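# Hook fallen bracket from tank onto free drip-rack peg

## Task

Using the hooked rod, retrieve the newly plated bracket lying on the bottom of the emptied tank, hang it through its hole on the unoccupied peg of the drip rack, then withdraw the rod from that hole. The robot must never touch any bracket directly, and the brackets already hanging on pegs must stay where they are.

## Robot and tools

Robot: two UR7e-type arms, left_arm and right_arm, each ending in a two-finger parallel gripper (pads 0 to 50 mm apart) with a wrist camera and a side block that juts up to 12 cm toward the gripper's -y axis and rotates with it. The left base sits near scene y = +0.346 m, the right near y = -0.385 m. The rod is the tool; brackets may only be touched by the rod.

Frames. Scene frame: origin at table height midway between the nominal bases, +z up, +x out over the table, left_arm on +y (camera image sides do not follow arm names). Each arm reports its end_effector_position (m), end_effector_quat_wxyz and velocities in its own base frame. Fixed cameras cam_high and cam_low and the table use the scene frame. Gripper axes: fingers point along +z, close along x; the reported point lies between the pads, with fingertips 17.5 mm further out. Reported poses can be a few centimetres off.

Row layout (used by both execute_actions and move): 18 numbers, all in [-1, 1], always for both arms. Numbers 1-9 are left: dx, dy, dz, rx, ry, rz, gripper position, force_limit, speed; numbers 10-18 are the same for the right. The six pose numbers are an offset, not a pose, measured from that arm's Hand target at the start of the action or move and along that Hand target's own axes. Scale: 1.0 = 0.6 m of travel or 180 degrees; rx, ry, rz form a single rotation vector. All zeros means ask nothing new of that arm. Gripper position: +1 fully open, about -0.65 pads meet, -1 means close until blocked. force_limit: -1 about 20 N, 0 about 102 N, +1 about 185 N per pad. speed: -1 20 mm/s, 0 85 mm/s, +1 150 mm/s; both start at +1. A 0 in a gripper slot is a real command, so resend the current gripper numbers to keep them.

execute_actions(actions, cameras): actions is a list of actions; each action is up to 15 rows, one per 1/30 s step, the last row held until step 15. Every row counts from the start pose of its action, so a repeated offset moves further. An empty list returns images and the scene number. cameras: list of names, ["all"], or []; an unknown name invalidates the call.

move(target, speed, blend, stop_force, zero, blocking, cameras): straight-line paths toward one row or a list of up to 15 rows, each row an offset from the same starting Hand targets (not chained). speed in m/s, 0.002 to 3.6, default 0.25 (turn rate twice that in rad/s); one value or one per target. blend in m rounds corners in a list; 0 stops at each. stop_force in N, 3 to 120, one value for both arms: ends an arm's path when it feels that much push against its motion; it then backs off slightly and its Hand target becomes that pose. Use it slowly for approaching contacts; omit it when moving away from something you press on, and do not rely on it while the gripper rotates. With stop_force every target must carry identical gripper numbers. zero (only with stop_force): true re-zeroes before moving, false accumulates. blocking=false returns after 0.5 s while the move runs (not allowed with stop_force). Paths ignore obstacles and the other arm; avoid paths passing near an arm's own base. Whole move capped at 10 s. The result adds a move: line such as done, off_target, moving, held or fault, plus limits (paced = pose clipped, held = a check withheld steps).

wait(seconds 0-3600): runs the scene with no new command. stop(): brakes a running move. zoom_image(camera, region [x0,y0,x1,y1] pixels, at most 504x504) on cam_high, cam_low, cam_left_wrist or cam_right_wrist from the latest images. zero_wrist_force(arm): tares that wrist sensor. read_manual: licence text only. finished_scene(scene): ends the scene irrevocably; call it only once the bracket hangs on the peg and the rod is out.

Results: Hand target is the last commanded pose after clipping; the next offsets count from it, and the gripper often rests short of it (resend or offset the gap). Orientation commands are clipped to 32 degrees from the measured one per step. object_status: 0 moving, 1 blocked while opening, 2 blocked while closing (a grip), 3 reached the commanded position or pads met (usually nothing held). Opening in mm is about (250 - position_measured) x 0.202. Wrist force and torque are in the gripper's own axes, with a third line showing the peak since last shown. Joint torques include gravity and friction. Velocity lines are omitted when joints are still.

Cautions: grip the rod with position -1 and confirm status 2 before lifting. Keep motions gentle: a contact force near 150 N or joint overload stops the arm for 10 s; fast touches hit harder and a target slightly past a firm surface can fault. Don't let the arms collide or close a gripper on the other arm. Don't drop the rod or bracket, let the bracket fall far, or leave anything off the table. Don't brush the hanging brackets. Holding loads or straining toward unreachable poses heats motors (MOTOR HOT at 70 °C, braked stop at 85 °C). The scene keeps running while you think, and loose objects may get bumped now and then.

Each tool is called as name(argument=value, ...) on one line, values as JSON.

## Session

execute_actions(actions=[])

Scene clock: 0.00 s.
left_arm: end_effector_position=(+0.6795, -0.1269, +0.1954) position_measured=3 object_status=3 end_effector_quat_wxyz=(-0.043, +0.988, +0.119, -0.084) | right_arm: end_effector_position=(+0.6697, -0.1279, +0.1329) position_measured=4 object_status=3 end_effector_quat_wxyz=(+0.385, +0.832, +0.394, +0.057)
Joint positions: left_arm=[-0.377 -0.972 1.087 -1.498 -1.575 0.955] | right_arm=[3.426 -1.982 -1.913 -0.518 0.817 0.851]
Joint velocities: within noise
Joint torques (N m): no reading
Wrist force (N): no reading
Wrist torque (N m): no reading
Wrist force, peak (N): no reading
Hand target: left_arm +0.6795, -0.1269, +0.1954; -0.043, +0.988, +0.119, -0.084 | right_arm +0.6697, -0.1279, +0.1329; +0.385, +0.832, +0.394, +0.057
Tool commands: left_gripper/position=+1.0 left_gripper/force_limit=+1.0 left_gripper/speed=+1.0 right_gripper/position=+0.992157 right_gripper/force_limit=+1.0 right_gripper/speed=+1.0
camera_calibration:
cam_left_wrist: T_world_to_cam=[[0.95755, 0.25652, -0.1315, -0.58627], [0.28045, -0.9345, 0.21921, -0.33132], [-0.06665, -0.24678, -0.96678, 0.33601]] pos_world=[0.6767, -0.07631, 0.32038]
cam_right_wrist: T_world_to_cam=[[0.69659, 0.68772, -0.20446, -0.34208], [0.42571, -0.16679, 0.88936, -0.40604], [0.57753, -0.70655, -0.40896, -0.29862]] pos_world=[0.5836, -0.04346, 0.16905]

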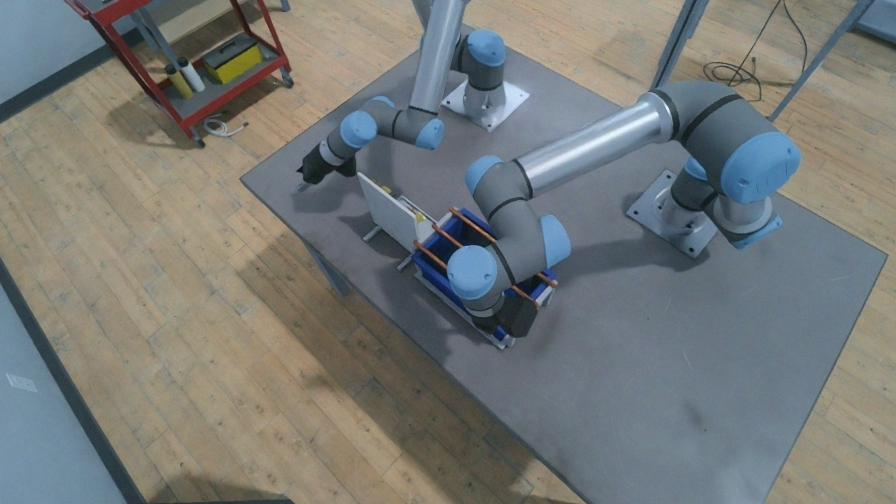

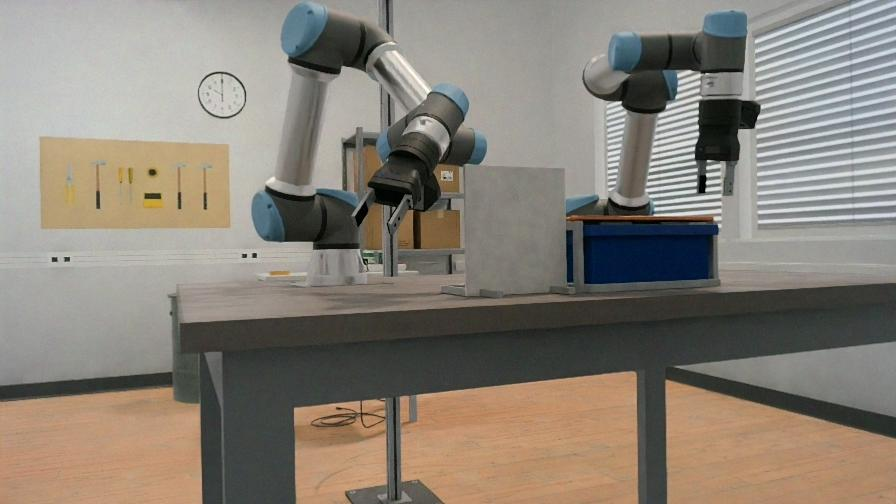

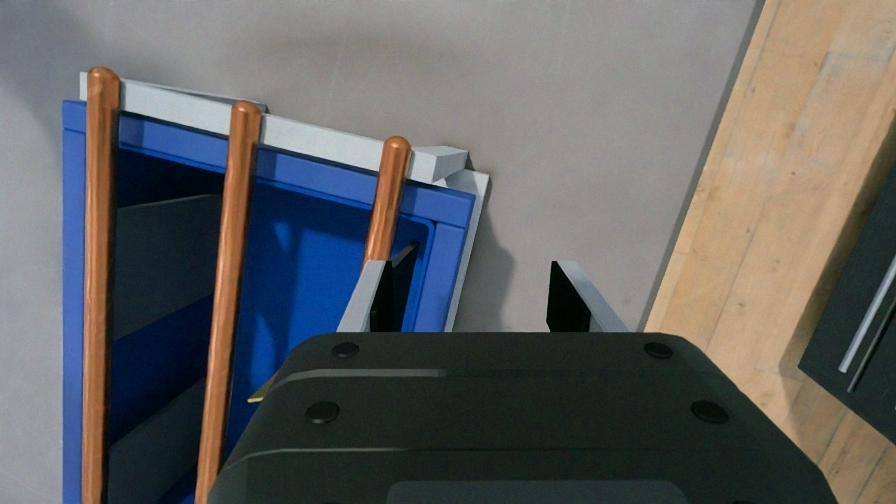

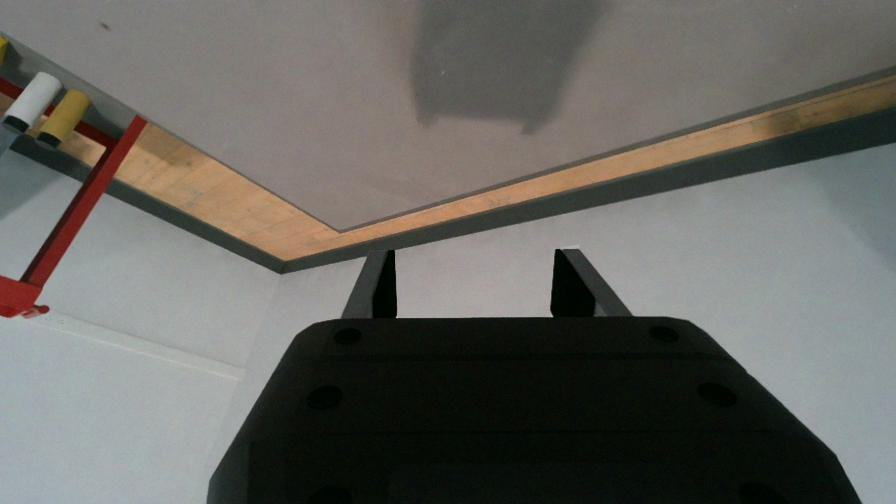

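move(target=[-0.5927,0.0798,-0.6002,-0.0275,0.0537,0.0761,1,1,1,-0.4405,0.0198,-0.6128,0,0,0,1,1,1], speed=0.4, cameras=["all"])

Scene clock: 32.03 s.
left_arm: end_effector_position=(+0.4130, -0.2826, +0.5993) position_measured=3 object_status=3 end_effector_quat_wxyz=(+0.000, +1.000, -0.001, +0.000) | right_arm: end_effector_position=(+0.3501, -0.0982, +0.4524) position_measured=3 object_status=3 end_effector_quat_wxyz=(+0.386, +0.832, +0.395, +0.057) end_effector_velocity=(-0.001, +0.000, +0.000) end_effector_angular_velocity=(-0.001, +0.000, -0.002)
Joint positions: left_arm=[-0.87 -1.298 0.479 -0.752 -1.57 0.702] | right_arm=[3.921 -0.949 -1.817 -2.139 0.789 1.544]
Joint velocities: left_arm=[within noise] | right_arm=[0.002 0 0.002 -0.006 0 0.006]
Joint torques (N m): left_arm=[-7.66 -36.36 -29.18 -1.48 -2.61 -1.46] | right_arm=[5.38 9.06 33.32 0.67 -0.91 1.79]
Wrist force (N): left_arm=[0.4 -0.2 -0.1] | right_arm=[0.2 -0.5 -0.3]
Wrist torque (N m): left_arm=[-0.07 -0.04 -0.18] | right_arm=[-0.11 -0.01 0.03]
Wrist force, peak (N): left_arm=[3.1 -0.2 2.6] | right_arm=[-2.0 -0.1 -3.2]
Hand target: left_arm +0.4129, -0.2826, +0.5994; +0.000, +1.000, +0.000, +0.000 | right_arm +0.3501, -0.0982, +0.4525; +0.385, +0.832, +0.394, +0.057
Off the commanded pose: left_arm 0.000 m, 0 deg | right_arm 0.000 m, 0 deg.
move: done
cam_left_wrist: T_world_to_cam=[[0.99961, 0.01594, 0.02307, -0.41604], [0.00757, -0.94549, 0.32557, -0.44466], [0.027, -0.32527, -0.94524, 0.59656]] pos_world=[0.40314, -0.21974, 0.71825]
cam_right_wrist: T_world_to_cam=[[0.69645, 0.68777, -0.20478, -0.07443], [0.4259, -0.16649, 0.88932, -0.54925], [0.57756, -0.70658, -0.40887, 0.03749]] pos_world=[0.2641, -0.01376, 0.48855]

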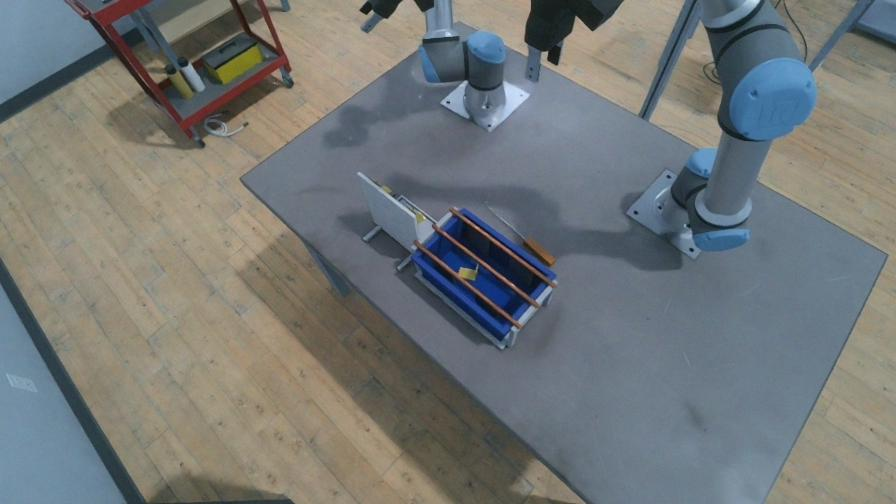

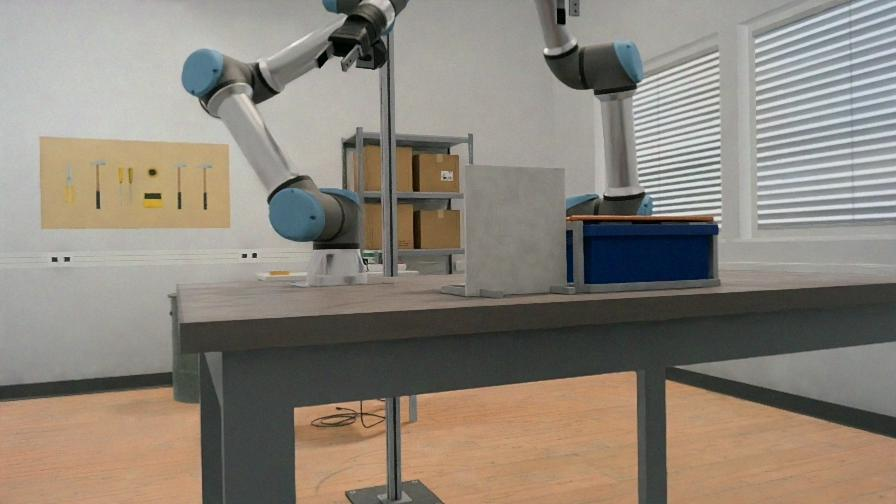

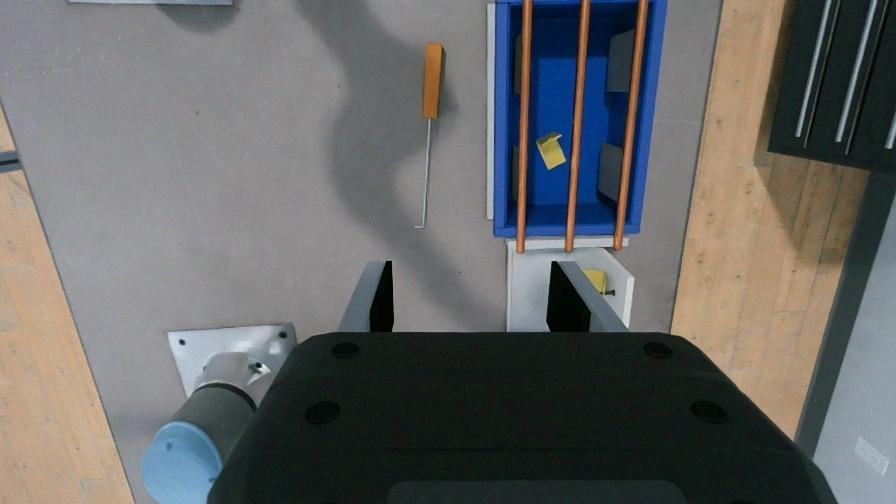

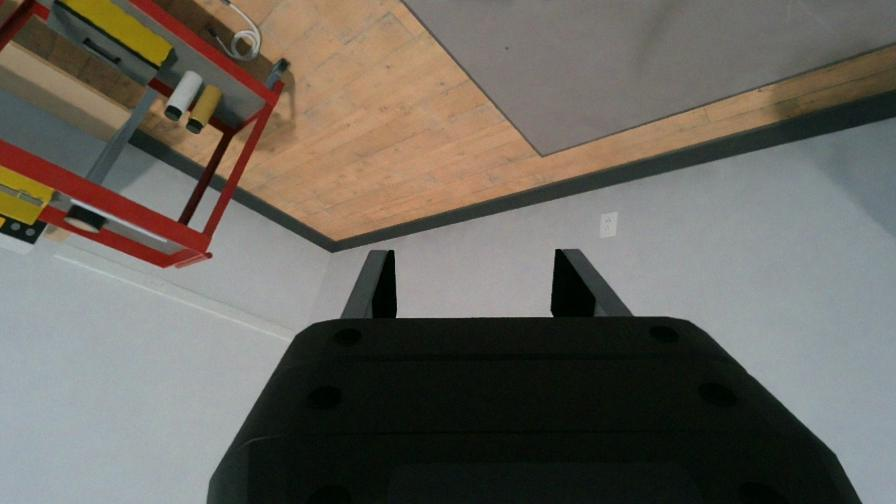

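zoom_image(camera="cam_left_wrist", region=[400, 30, 640, 240])

zoom_image(camera="cam_high", region=[350, 160, 570, 360])

Scaled by 2.100 from the camera's image (finer frame: 1280x720).

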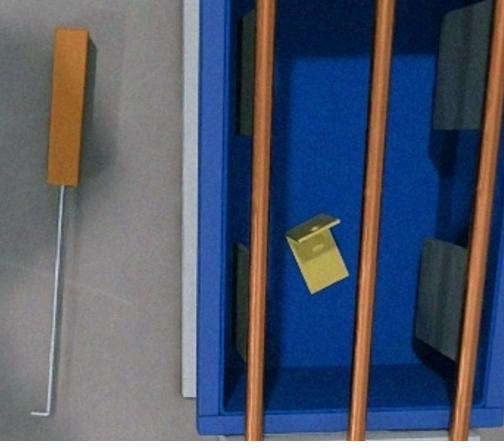

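Scaled by 2.291 from the camera's image (finer frame: 1280x720).

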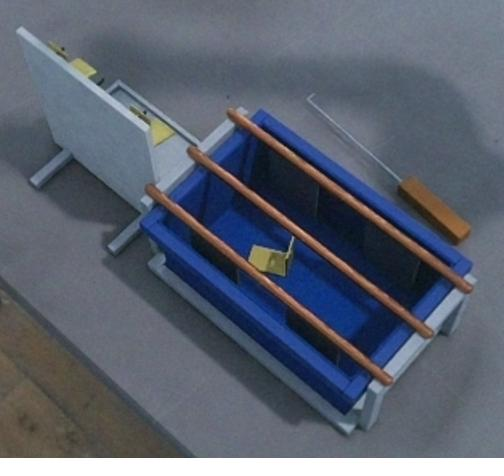

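move(target=[-0.0203,-0.2393,0.7672,-0.1388,-0.0049,0.0219,1,1,1,0.4997,-0.0943,0.035,-0.0742,0.5373,-0.5124,1,1,1], speed=0.4, cameras=["cam_left_wrist","cam_right_wrist","cam_high"])

zoom_image(camera="cam_right_wrist", region=[350, 80, 550, 280])

Scene clock: 100.13 s.
left_arm: end_effector_position=(+0.4013, -0.1392, +0.1390) position_measured=3 object_status=3 end_effector_quat_wxyz=(+0.216, +0.976, -0.035, -0.007) | right_arm: end_effector_position=(+0.5283, +0.1214, +0.3362) position_measured=3 object_status=3 end_effector_quat_wxyz=(+0.000, +0.000, +0.930, +0.366)
Joint positions: left_arm=[-0.404 -1.642 2.261 -2.342 -1.982 1.206] | right_arm=[3.291 -1.642 -1.691 -1.241 2.311 -1.367]
Joint torques (N m): left_arm=[-1.53 -26.14 -23.04 -4.58 1.45 -0.59] | right_arm=[-7.8 24.14 30.4 1.18 0.33 -1.42]
Wrist force (N): left_arm=[0.8 0.0 0.9] | right_arm=[-0.4 -0.5 -0.3]
Wrist torque (N m): left_arm=[-0.24 -0.06 -0.22] | right_arm=[-0.11 0.09 0.04]
Wrist force, peak (N): left_arm=[0.8 -2.0 2.1] | right_arm=[-1.6 -0.3 0.5]
Hand target: left_arm +0.4013, -0.1392, +0.1390; +0.216, +0.976, -0.035, -0.007 | right_arm +0.5284, +0.1214, +0.3362; +0.000, +0.000, +0.930, +0.367
Off the commanded pose: left_arm 0.000 m, 0 deg | right_arm 0.000 m, 0 deg.
move: done
cam_left_wrist: T_world_to_cam=[[0.99884, -0.04609, 0.01357, -0.40299], [-0.04258, -0.71822, 0.69451, -0.15863], [-0.02227, -0.69428, -0.71936, 0.14547]] pos_world=[0.39901, -0.03151, 0.22028]
cam_right_wrist: T_world_to_cam=[[-0.99979, 0.02002, 0.00469, 0.53354], [0.01313, 0.44628, 0.8948, -0.34343], [0.01582, 0.89467, -0.44645, 0.15727]] pos_world=[0.53545, 0.00188, 0.37501]
Images, in order (width x height): cam_high 896x504, cam_left_wrist 896x504, cam_right_wrist 896x504.

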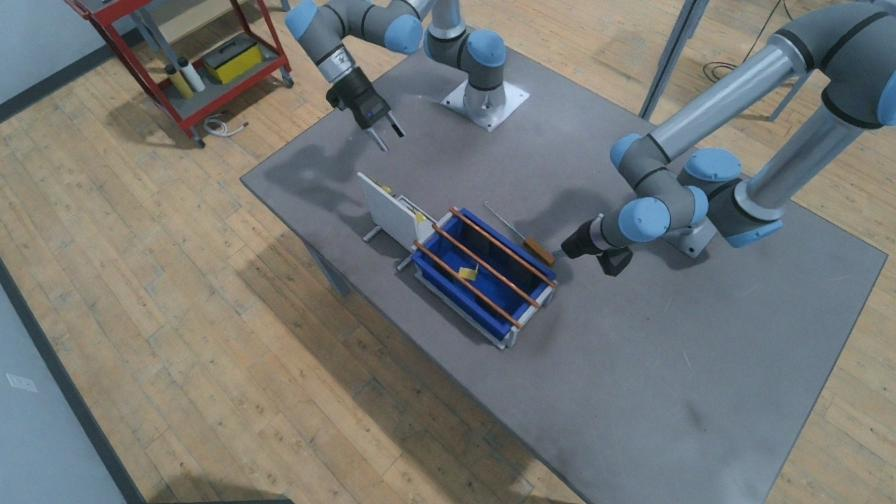

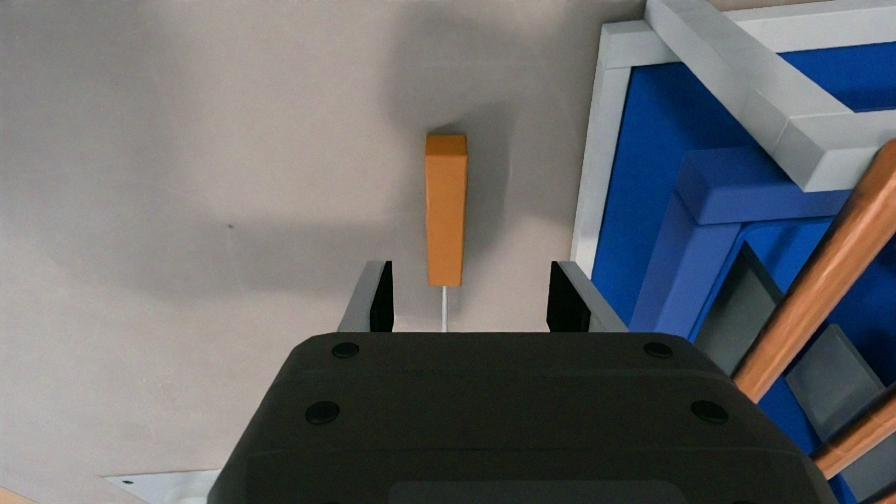

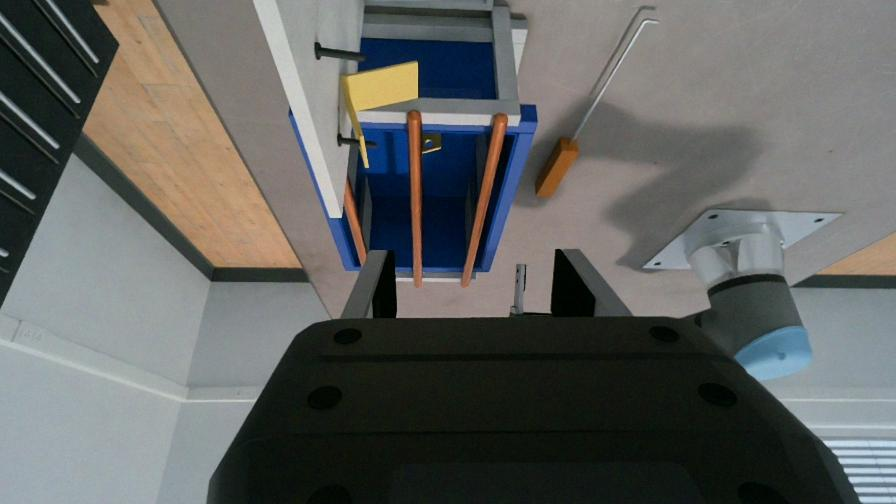

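Scaled by 2.520 from the camera's image (finer frame: 1280x720).

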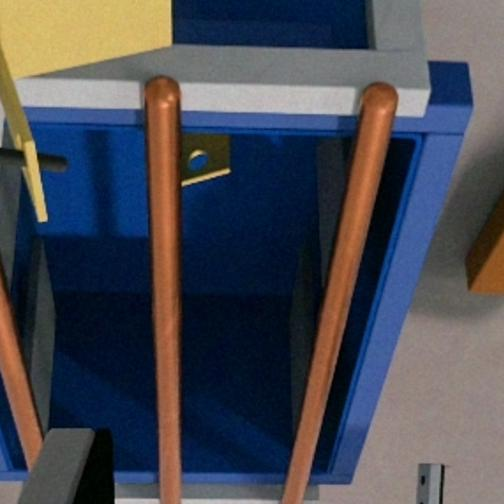

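move(target=[-0.007,0.0078,0.215,0,0.0021,-0.0045,1,1,1,0,0.0836,0.0326,0,0,0,1,1,1], speed=0.1, stop_force=12)

move(target=[0,0,0,0,0,0,-1,-0.5,-0.6,0,0,0,0,0,0,1,1,1], cameras=["cam_left_wrist","cam_right_wrist"])

zoom_image(camera="cam_right_wrist", region=[380, 50, 500, 170])

Scene clock: 119.27 s.
left_arm: end_effector_position=(+0.3930, -0.1975, +0.0241) position_measured=3 object_status=3 end_effector_quat_wxyz=(+0.217, +0.976, -0.027, -0.006) | right_arm: end_effector_position=(+0.5284, +0.1714, +0.3561) position_measured=3 object_status=3 end_effector_quat_wxyz=(+0.000, +0.000, +0.930, +0.367)
Joint positions: left_arm=[-0.55 -1.35 2.398 -2.838 -1.952 1.034] | right_arm=[3.387 -1.634 -1.669 -1.186 2.294 -1.24]
Joint torques (N m): left_arm=[7.96 -16.12 -25.14 -4.73 -3.45 -0.02] | right_arm=[-8.11 37.15 15.11 1.25 4.11 -0.09]
Wrist force (N): left_arm=[0.2 -0.2 0.4] | right_arm=[0.0 -0.3 -0.3]
Wrist torque (N m): left_arm=[-0.23 0.06 -0.25] | right_arm=[-0.07 0.03 0.03]
Wrist force, peak (N): left_arm=[0.1 -0.1 2.0] | right_arm=[-0.5 -1.2 -0.9]
Hand target: left_arm +0.3930, -0.1975, +0.0240; +0.216, +0.976, -0.027, -0.006 | right_arm +0.5284, +0.1714, +0.3561; +0.000, +0.000, +0.930, +0.367
Off the commanded pose: left_arm 0.000 m, 0 deg | right_arm 0.000 m, 0 deg.
move: done

Scene clock: 120.10 s.
left_arm: end_effector_position=(+0.3930, -0.1975, +0.0240) position_measured=144 object_status=2 end_effector_quat_wxyz=(+0.217, +0.976, -0.027, -0.006) | right_arm: end_effector_position=(+0.5284, +0.1714, +0.3561) position_measured=3 object_status=3 end_effector_quat_wxyz=(+0.000, +0.000, +0.930, +0.367)
Joint positions: left_arm=[-0.55 -1.35 2.398 -2.838 -1.952 1.034] | right_arm=[3.387 -1.634 -1.669 -1.186 2.294 -1.24]
Joint torques (N m): left_arm=[6.87 -13.82 -24.37 -4.46 -3.07 -1.5] | right_arm=[-7.56 33.95 14.66 1.32 3.98 1.01]
Wrist force (N): left_arm=[0.3 -0.1 0.7] | right_arm=[0.2 -0.3 -0.2]
Wrist torque (N m): left_arm=[-0.21 0.05 -0.26] | right_arm=[-0.07 0.01 0.04]
Wrist force, peak (N): left_arm=[0.4 -0.3 1.0] | right_arm=[0.0 -0.8 -0.3]
Hand target: left_arm +0.3930, -0.1975, +0.0240; +0.216, +0.976, -0.027, -0.006 | right_arm +0.5284, +0.1714, +0.3561; +0.000, +0.000, +0.930, +0.367
Off the commanded pose: left_arm 0.000 m, 0 deg | right_arm 0.000 m, 0 deg.
move: done
cam_left_wrist: T_world_to_cam=[[0.99944, -0.03053, 0.01367, -0.39304], [-0.03145, -0.71872, 0.69459, -0.12558], [-0.01138, -0.69463, -0.71928, 0.01777]] pos_world=[0.38907, -0.08991, 0.10538]
cam_right_wrist: T_world_to_cam=[[-0.99979, 0.02006, 0.00477, 0.53241], [0.01323, 0.44628, 0.8948, -0.38356], [0.01582, 0.89467, -0.44645, 0.12151]] pos_world=[0.53545, 0.05178, 0.39491]

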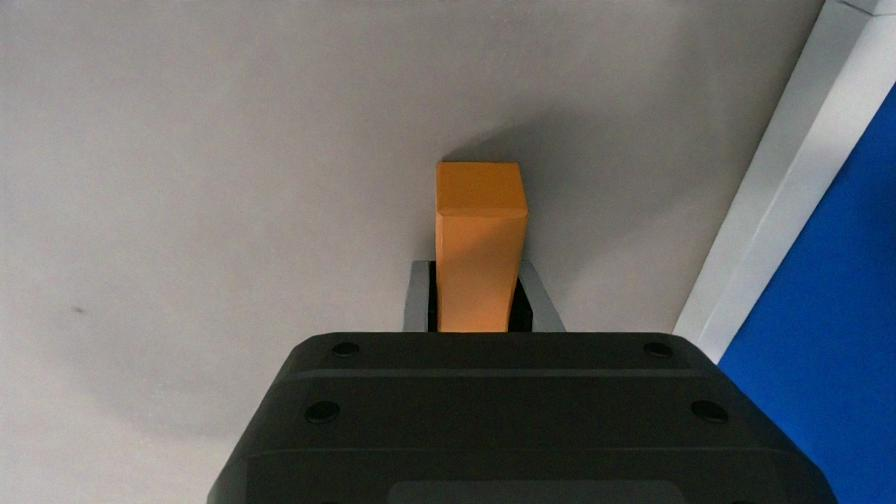

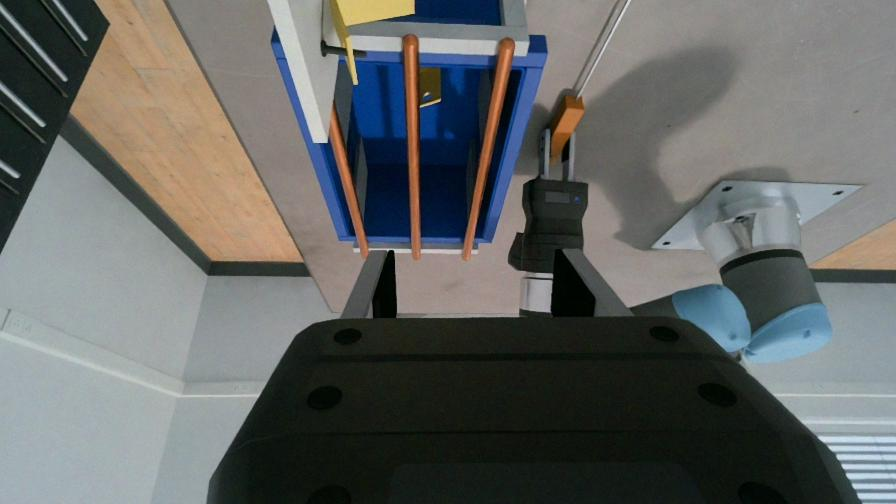

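Scaled by 4.200 from the camera's image (finer frame: 1280x720).

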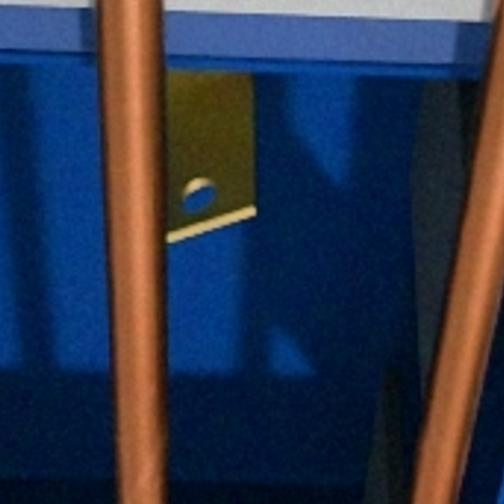

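move(target=[[0,0.0352,-0.0755,0,0,0,-1,-0.5,-0.6,0,0,0,0,0,0,1,1,1],[-0.0622,0.0873,-0.4852,0,0,0,-1,-0.5,-0.6,0,0,0,0,0,0,1,1,1],[-0.0622,0.0873,-0.4852,0.5044,0.1455,0.4142,-1,-0.5,-0.6,0,0,0,0,0,0,1,1,1],[0.0118,0.2892,-0.6118,0.5044,0.1455,0.4142,-1,-0.5,-0.6,0,0,0,0,0,0,1,1,1],[0.2395,0.4845,-0.4398,0.5044,0.1455,0.4142,-1,-0.5,-0.6,0,0,0,0,0,0,1,1,1]], speed=[0.15,0.35,0.6,0.3,0.25], blend=[0.02,0.03,0.02,0.03,0], cameras=["cam_high","cam_right_wrist"])

zoom_image(camera="cam_right_wrist", region=[370, 30, 550, 260])

zoom_image(camera="cam_high", region=[410, 190, 530, 310])

Scene clock: 161.07 s.
left_arm: end_effector_position=(+0.5278, -0.3570, +0.3862) position_measured=144 object_status=2 end_effector_quat_wxyz=(-0.523, +0.613, -0.501, +0.316) | right_arm: end_effector_position=(+0.5284, +0.1714, +0.3561) position_measured=3 object_status=3 end_effector_quat_wxyz=(+0.000, +0.000, +0.930, +0.367)
Joint positions: left_arm=[-1.241 -1.472 1.805 -1.851 -0.257 1.658] | right_arm=[3.387 -1.634 -1.669 -1.186 2.294 -1.24]
Joint torques (N m): left_arm=[-6 -17.75 -36.03 -2.67 0.98 -0.86] | right_arm=[-7.49 17.14 14.6 1.53 3.77 1.62]
Wrist force (N): left_arm=[0.6 0.4 -1.2] | right_arm=[-0.2 -0.2 -0.1]
Wrist torque (N m): left_arm=[0.70 0.21 0.27] | right_arm=[-0.05 0.06 0.04]
Wrist force, peak (N): left_arm=[-1.4 4.9 -0.8] | right_arm=[-0.1 -0.8 -0.5]
Hand target: left_arm +0.5278, -0.3571, +0.3862; -0.523, +0.613, -0.501, +0.316 | right_arm +0.5284, +0.1714, +0.3561; +0.000, +0.000, +0.930, +0.367
Off the commanded pose: left_arm 0.000 m, 0 deg | right_arm 0.000 m, 0 deg.
move: done
cam_right_wrist: T_world_to_cam=[[-0.99979, 0.02006, 0.00477, 0.53241], [0.01323, 0.44628, 0.8948, -0.38356], [0.01582, 0.89467, -0.44645, 0.12151]] pos_world=[0.53545, 0.05178, 0.39491]

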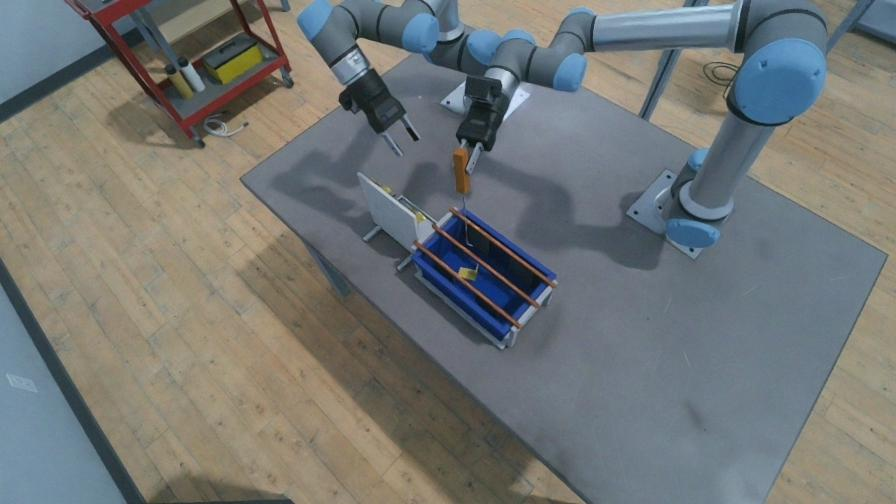

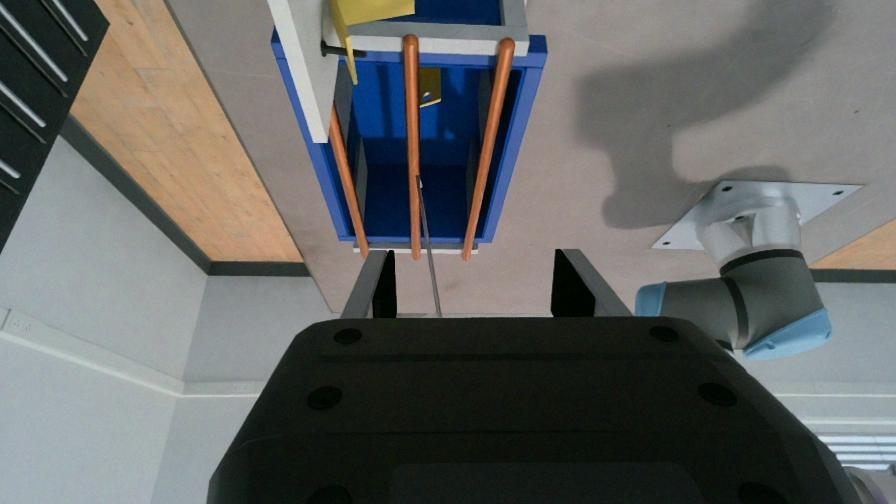

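Scaled by 2.191 from the camera's image (finer frame: 1280x720).

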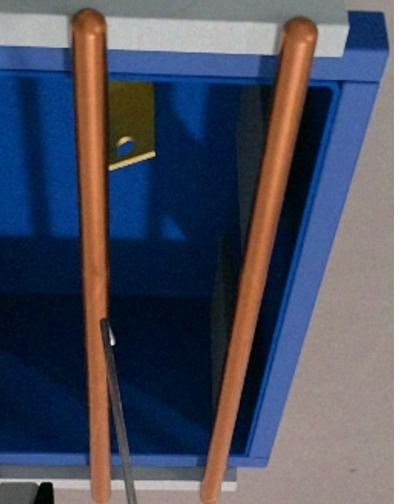

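Scaled by 4.200 from the camera's image (finer frame: 1280x720).

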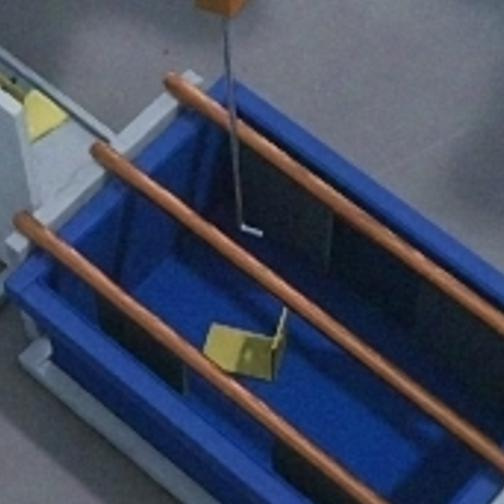

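move(target=[[0.0133,0.1002,0.0092,0,0,0,-1,-0.5,-0.6,0,0,0,0,0,0,1,1,1],[0.0272,0.193,0.0525,0,0,0,-1,-0.5,-0.6,0,0,0,0,0,0,1,1,1]], speed=[0.1,0.06], stop_force=8, cameras=["cam_high","cam_right_wrist"])

zoom_image(camera="cam_right_wrist", region=[390, 50, 480, 140])

zoom_image(camera="cam_high", region=[440, 235, 500, 295])

Scene clock: 176.23 s.
left_arm: end_effector_position=(+0.5285, -0.3566, +0.2651) position_measured=144 object_status=2 end_effector_quat_wxyz=(-0.523, +0.613, -0.501, +0.316) | right_arm: end_effector_position=(+0.5284, +0.1714, +0.3561) position_measured=3 object_status=3 end_effector_quat_wxyz=(+0.000, +0.000, +0.930, +0.367)
Joint positions: left_arm=[-1.24 -1.329 1.986 -2.181 -0.257 1.664] | right_arm=[3.387 -1.634 -1.669 -1.186 2.294 -1.24]
Joint torques (N m): left_arm=[-7.11 -46.86 -31.65 -1.98 3.31 -1.95] | right_arm=[-7.75 17.81 15.59 1.76 4.03 1.41]
Wrist force (N): left_arm=[0.3 0.2 -1.4] | right_arm=[0.2 -0.5 -0.3]
Wrist torque (N m): left_arm=[0.68 0.25 0.17] | right_arm=[-0.10 0.01 0.04]
Wrist force, peak (N): left_arm=[0.5 2.2 -1.5] | right_arm=[0.0 -0.7 -0.6]
Hand target: left_arm +0.5285, -0.3566, +0.2651; -0.523, +0.613, -0.501, +0.316 | right_arm +0.5284, +0.1714, +0.3561; +0.000, +0.000, +0.930, +0.367
Off the commanded pose: left_arm 0.000 m, 0 deg | right_arm 0.000 m, 0 deg.
move: done
cam_right_wrist: T_world_to_cam=[[-0.99979, 0.02006, 0.00477, 0.53241], [0.01323, 0.44628, 0.8948, -0.38356], [0.01582, 0.89467, -0.44645, 0.12151]] pos_world=[0.53545, 0.05178, 0.39491]

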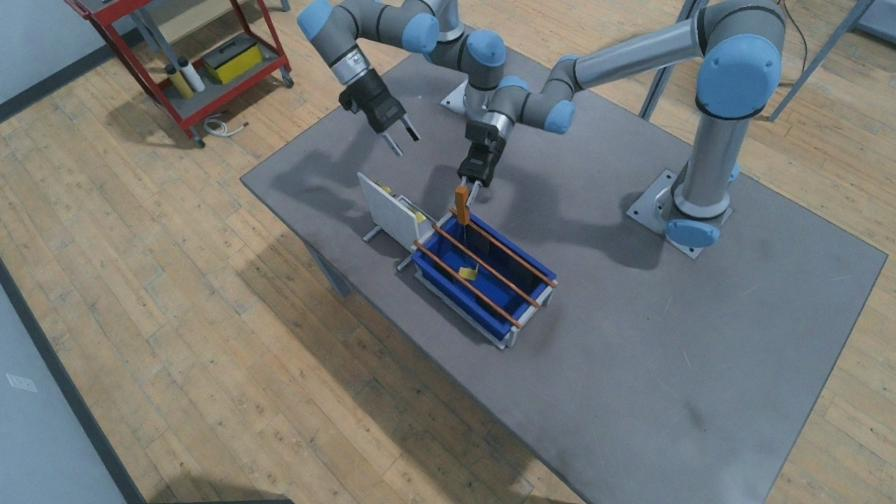

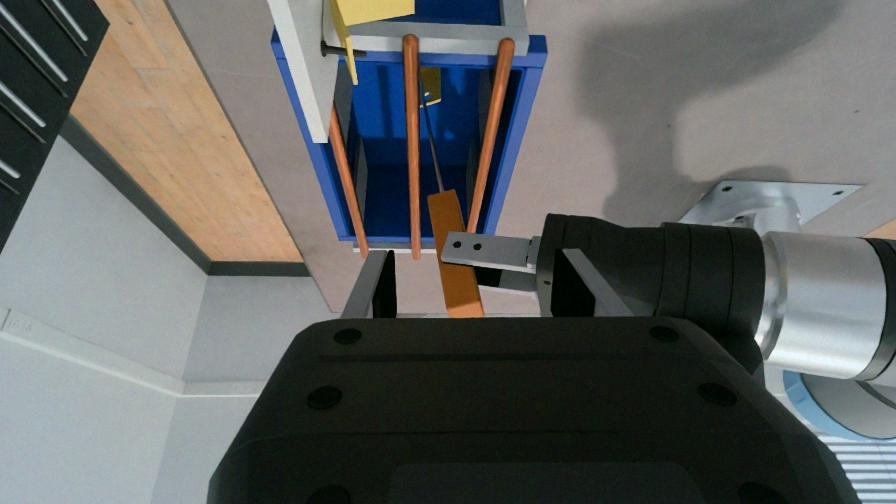

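Scaled by 5.600 from the camera's image (finer frame: 1280x720).

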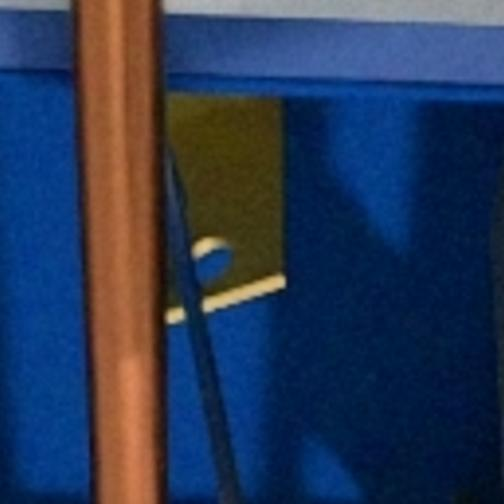

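Scaled by 8.400 from the camera's image (finer frame: 1280x720).

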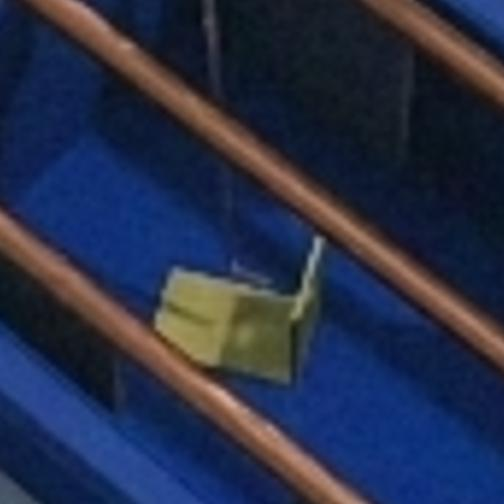

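execute_actions(actions=[], cameras=["cam_high","cam_right_wrist"])

zoom_image(camera="cam_right_wrist", region=[390, 50, 470, 140])

zoom_image(camera="cam_high", region=[440, 235, 500, 295])

Scene clock: 208.63 s.
left_arm: end_effector_position=(+0.5285, -0.3566, +0.2651) position_measured=144 object_status=2 end_effector_quat_wxyz=(-0.523, +0.613, -0.501, +0.316) | right_arm: end_effector_position=(+0.5284, +0.1714, +0.3561) position_measured=3 object_status=3 end_effector_quat_wxyz=(+0.000, +0.000, +0.930, +0.367)
Joint positions: left_arm=[-1.24 -1.329 1.986 -2.181 -0.257 1.664] | right_arm=[3.387 -1.634 -1.669 -1.186 2.294 -1.24]
Joint velocities: within noise
Joint torques (N m): left_arm=[-7.3 -45.48 -32.59 -3.22 0.19 -1.94] | right_arm=[-7.38 17.3 15.65 1.86 3.85 1.46]
Wrist force (N): left_arm=[0.3 0.4 -1.6] | right_arm=[-0.1 -0.7 -0.2]
Wrist torque (N m): left_arm=[0.70 0.27 0.17] | right_arm=[-0.13 0.04 0.03]
Wrist force, peak (N): left_arm=[0.4 0.3 -1.7] | right_arm=[-0.2 -0.6 -0.6]
Hand target: left_arm +0.5285, -0.3566, +0.2651; -0.523, +0.613, -0.501, +0.316 | right_arm +0.5284, +0.1714, +0.3561; +0.000, +0.000, +0.930, +0.367
Tool commands: left_gripper/position=-1.0 left_gripper/force_limit=-0.5 left_gripper/speed=-0.6 right_gripper/position=+1.0 right_gripper/force_limit=+1.0 right_gripper/speed=+1.0
Off the commanded pose: left_arm 0.000 m, 0 deg | right_arm 0.000 m, 0 deg.
camera_calibration:
cam_right_wrist: T_world_to_cam=[[-0.99979, 0.02006, 0.00477, 0.53241], [0.01323, 0.44628, 0.8948, -0.38356], [0.01582, 0.89467, -0.44645, 0.12151]] pos_world=[0.53545, 0.05178, 0.39491]
Images, in order (width x height): cam_high 896x504, cam_right_wrist 896x504.

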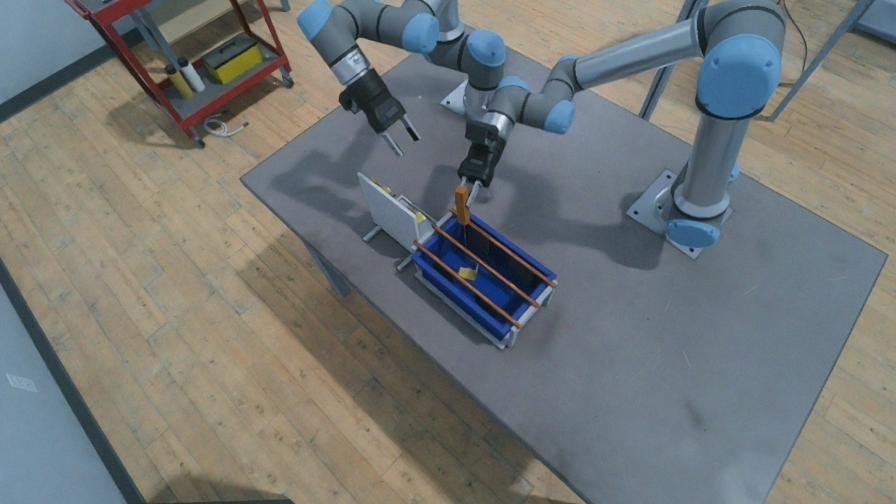

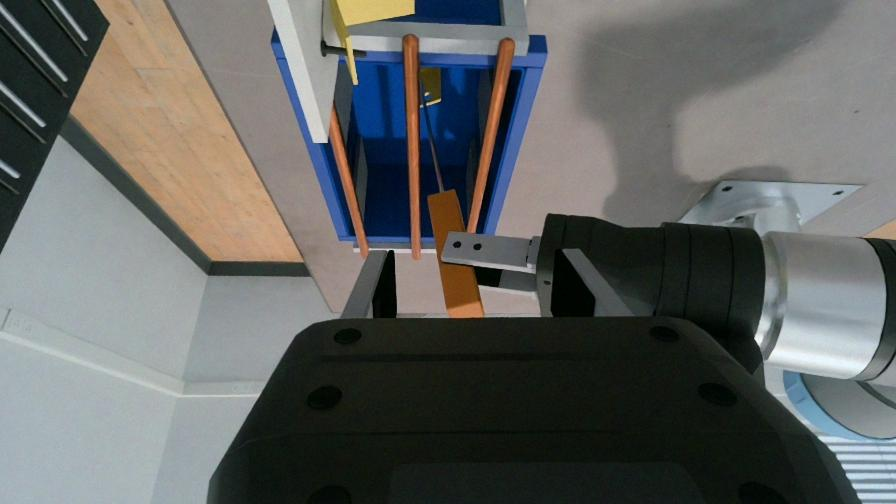

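Scaled by 5.600 from the camera's image (finer frame: 1280x720).

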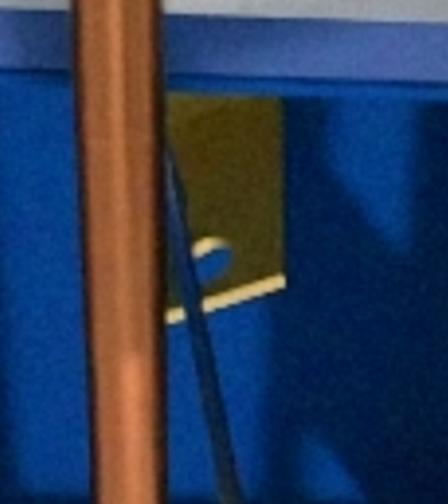

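Scaled by 8.400 from the camera's image (finer frame: 1280x720).

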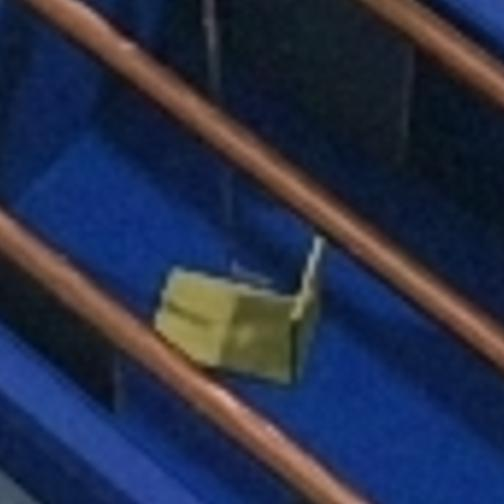

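move(target=[-0.01448,0.00148,-0.00487,0,0,0,-1,-0.5,-0.6,0,0,0,0,0,0,1,1,1], speed=0.03, stop_force=5, cameras=["cam_high","cam_right_wrist"])

zoom_image(camera="cam_right_wrist", region=[390, 50, 470, 140])

zoom_image(camera="cam_high", region=[440, 235, 500, 295])

Scene clock: 235.63 s.
left_arm: end_effector_position=(+0.5230, -0.3493, +0.2662) position_measured=144 object_status=2 end_effector_quat_wxyz=(-0.523, +0.613, -0.501, +0.316) | right_arm: end_effector_position=(+0.5284, +0.1714, +0.3561) position_measured=3 object_status=3 end_effector_quat_wxyz=(+0.000, +0.000, +0.930, +0.367)
Joint positions: left_arm=[-1.245 -1.353 2.007 -2.157 -0.258 1.642] | right_arm=[3.387 -1.634 -1.669 -1.186 2.294 -1.24]
Joint torques (N m): left_arm=[8.18 -19.5 -32.43 -4.43 0.65 1.74] | right_arm=[-6.79 17.82 15.5 1.98 3.86 1.34]
Wrist force (N): left_arm=[0.3 0.2 -1.4] | right_arm=[-0.2 -0.4 -0.3]
Wrist torque (N m): left_arm=[0.69 0.24 0.25] | right_arm=[-0.09 0.07 0.03]
Wrist force, peak (N): left_arm=[0.5 0.3 -1.6] | right_arm=[-0.2 -0.7 -0.4]
Hand target: left_arm +0.5230, -0.3493, +0.2662; -0.523, +0.613, -0.501, +0.316 | right_arm +0.5284, +0.1714, +0.3561; +0.000, +0.000, +0.930, +0.367
Off the commanded pose: left_arm 0.000 m, 0 deg | right_arm 0.000 m, 0 deg.
move: done
cam_right_wrist: T_world_to_cam=[[-0.99979, 0.02006, 0.00477, 0.53241], [0.01323, 0.44628, 0.8948, -0.38356], [0.01582, 0.89467, -0.44645, 0.12151]] pos_world=[0.53545, 0.05178, 0.39491]

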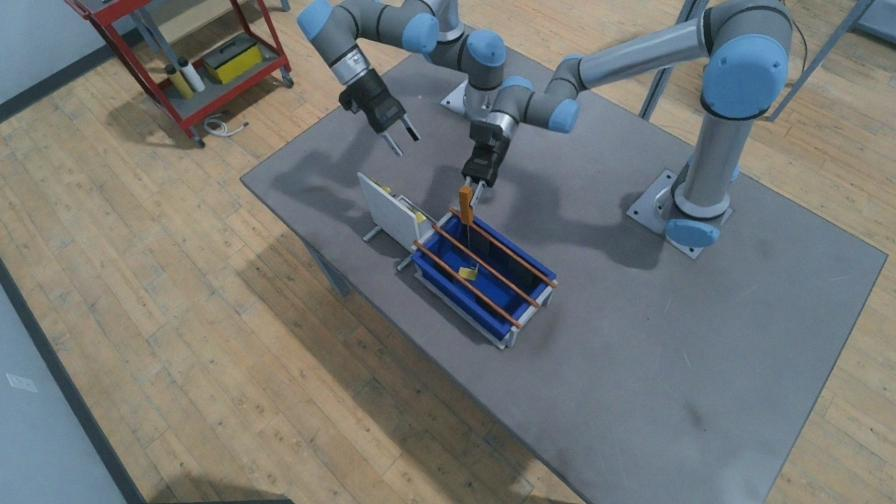

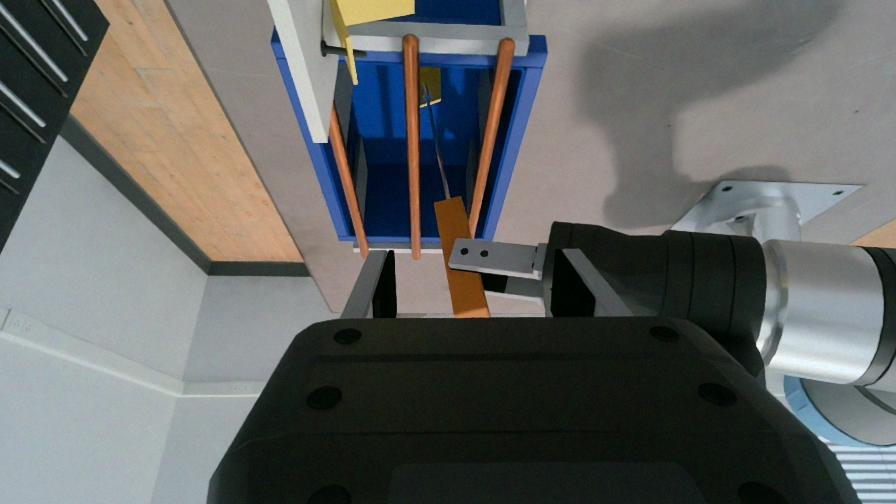

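Scaled by 5.600 from the camera's image (finer frame: 1280x720).

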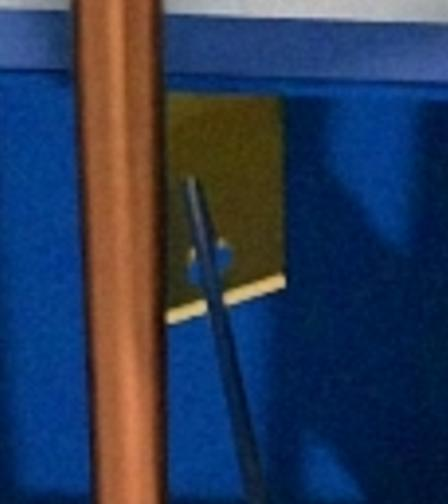

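Scaled by 8.400 from the camera's image (finer frame: 1280x720).

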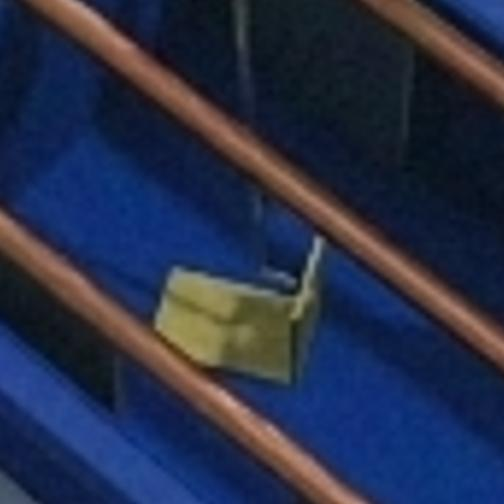

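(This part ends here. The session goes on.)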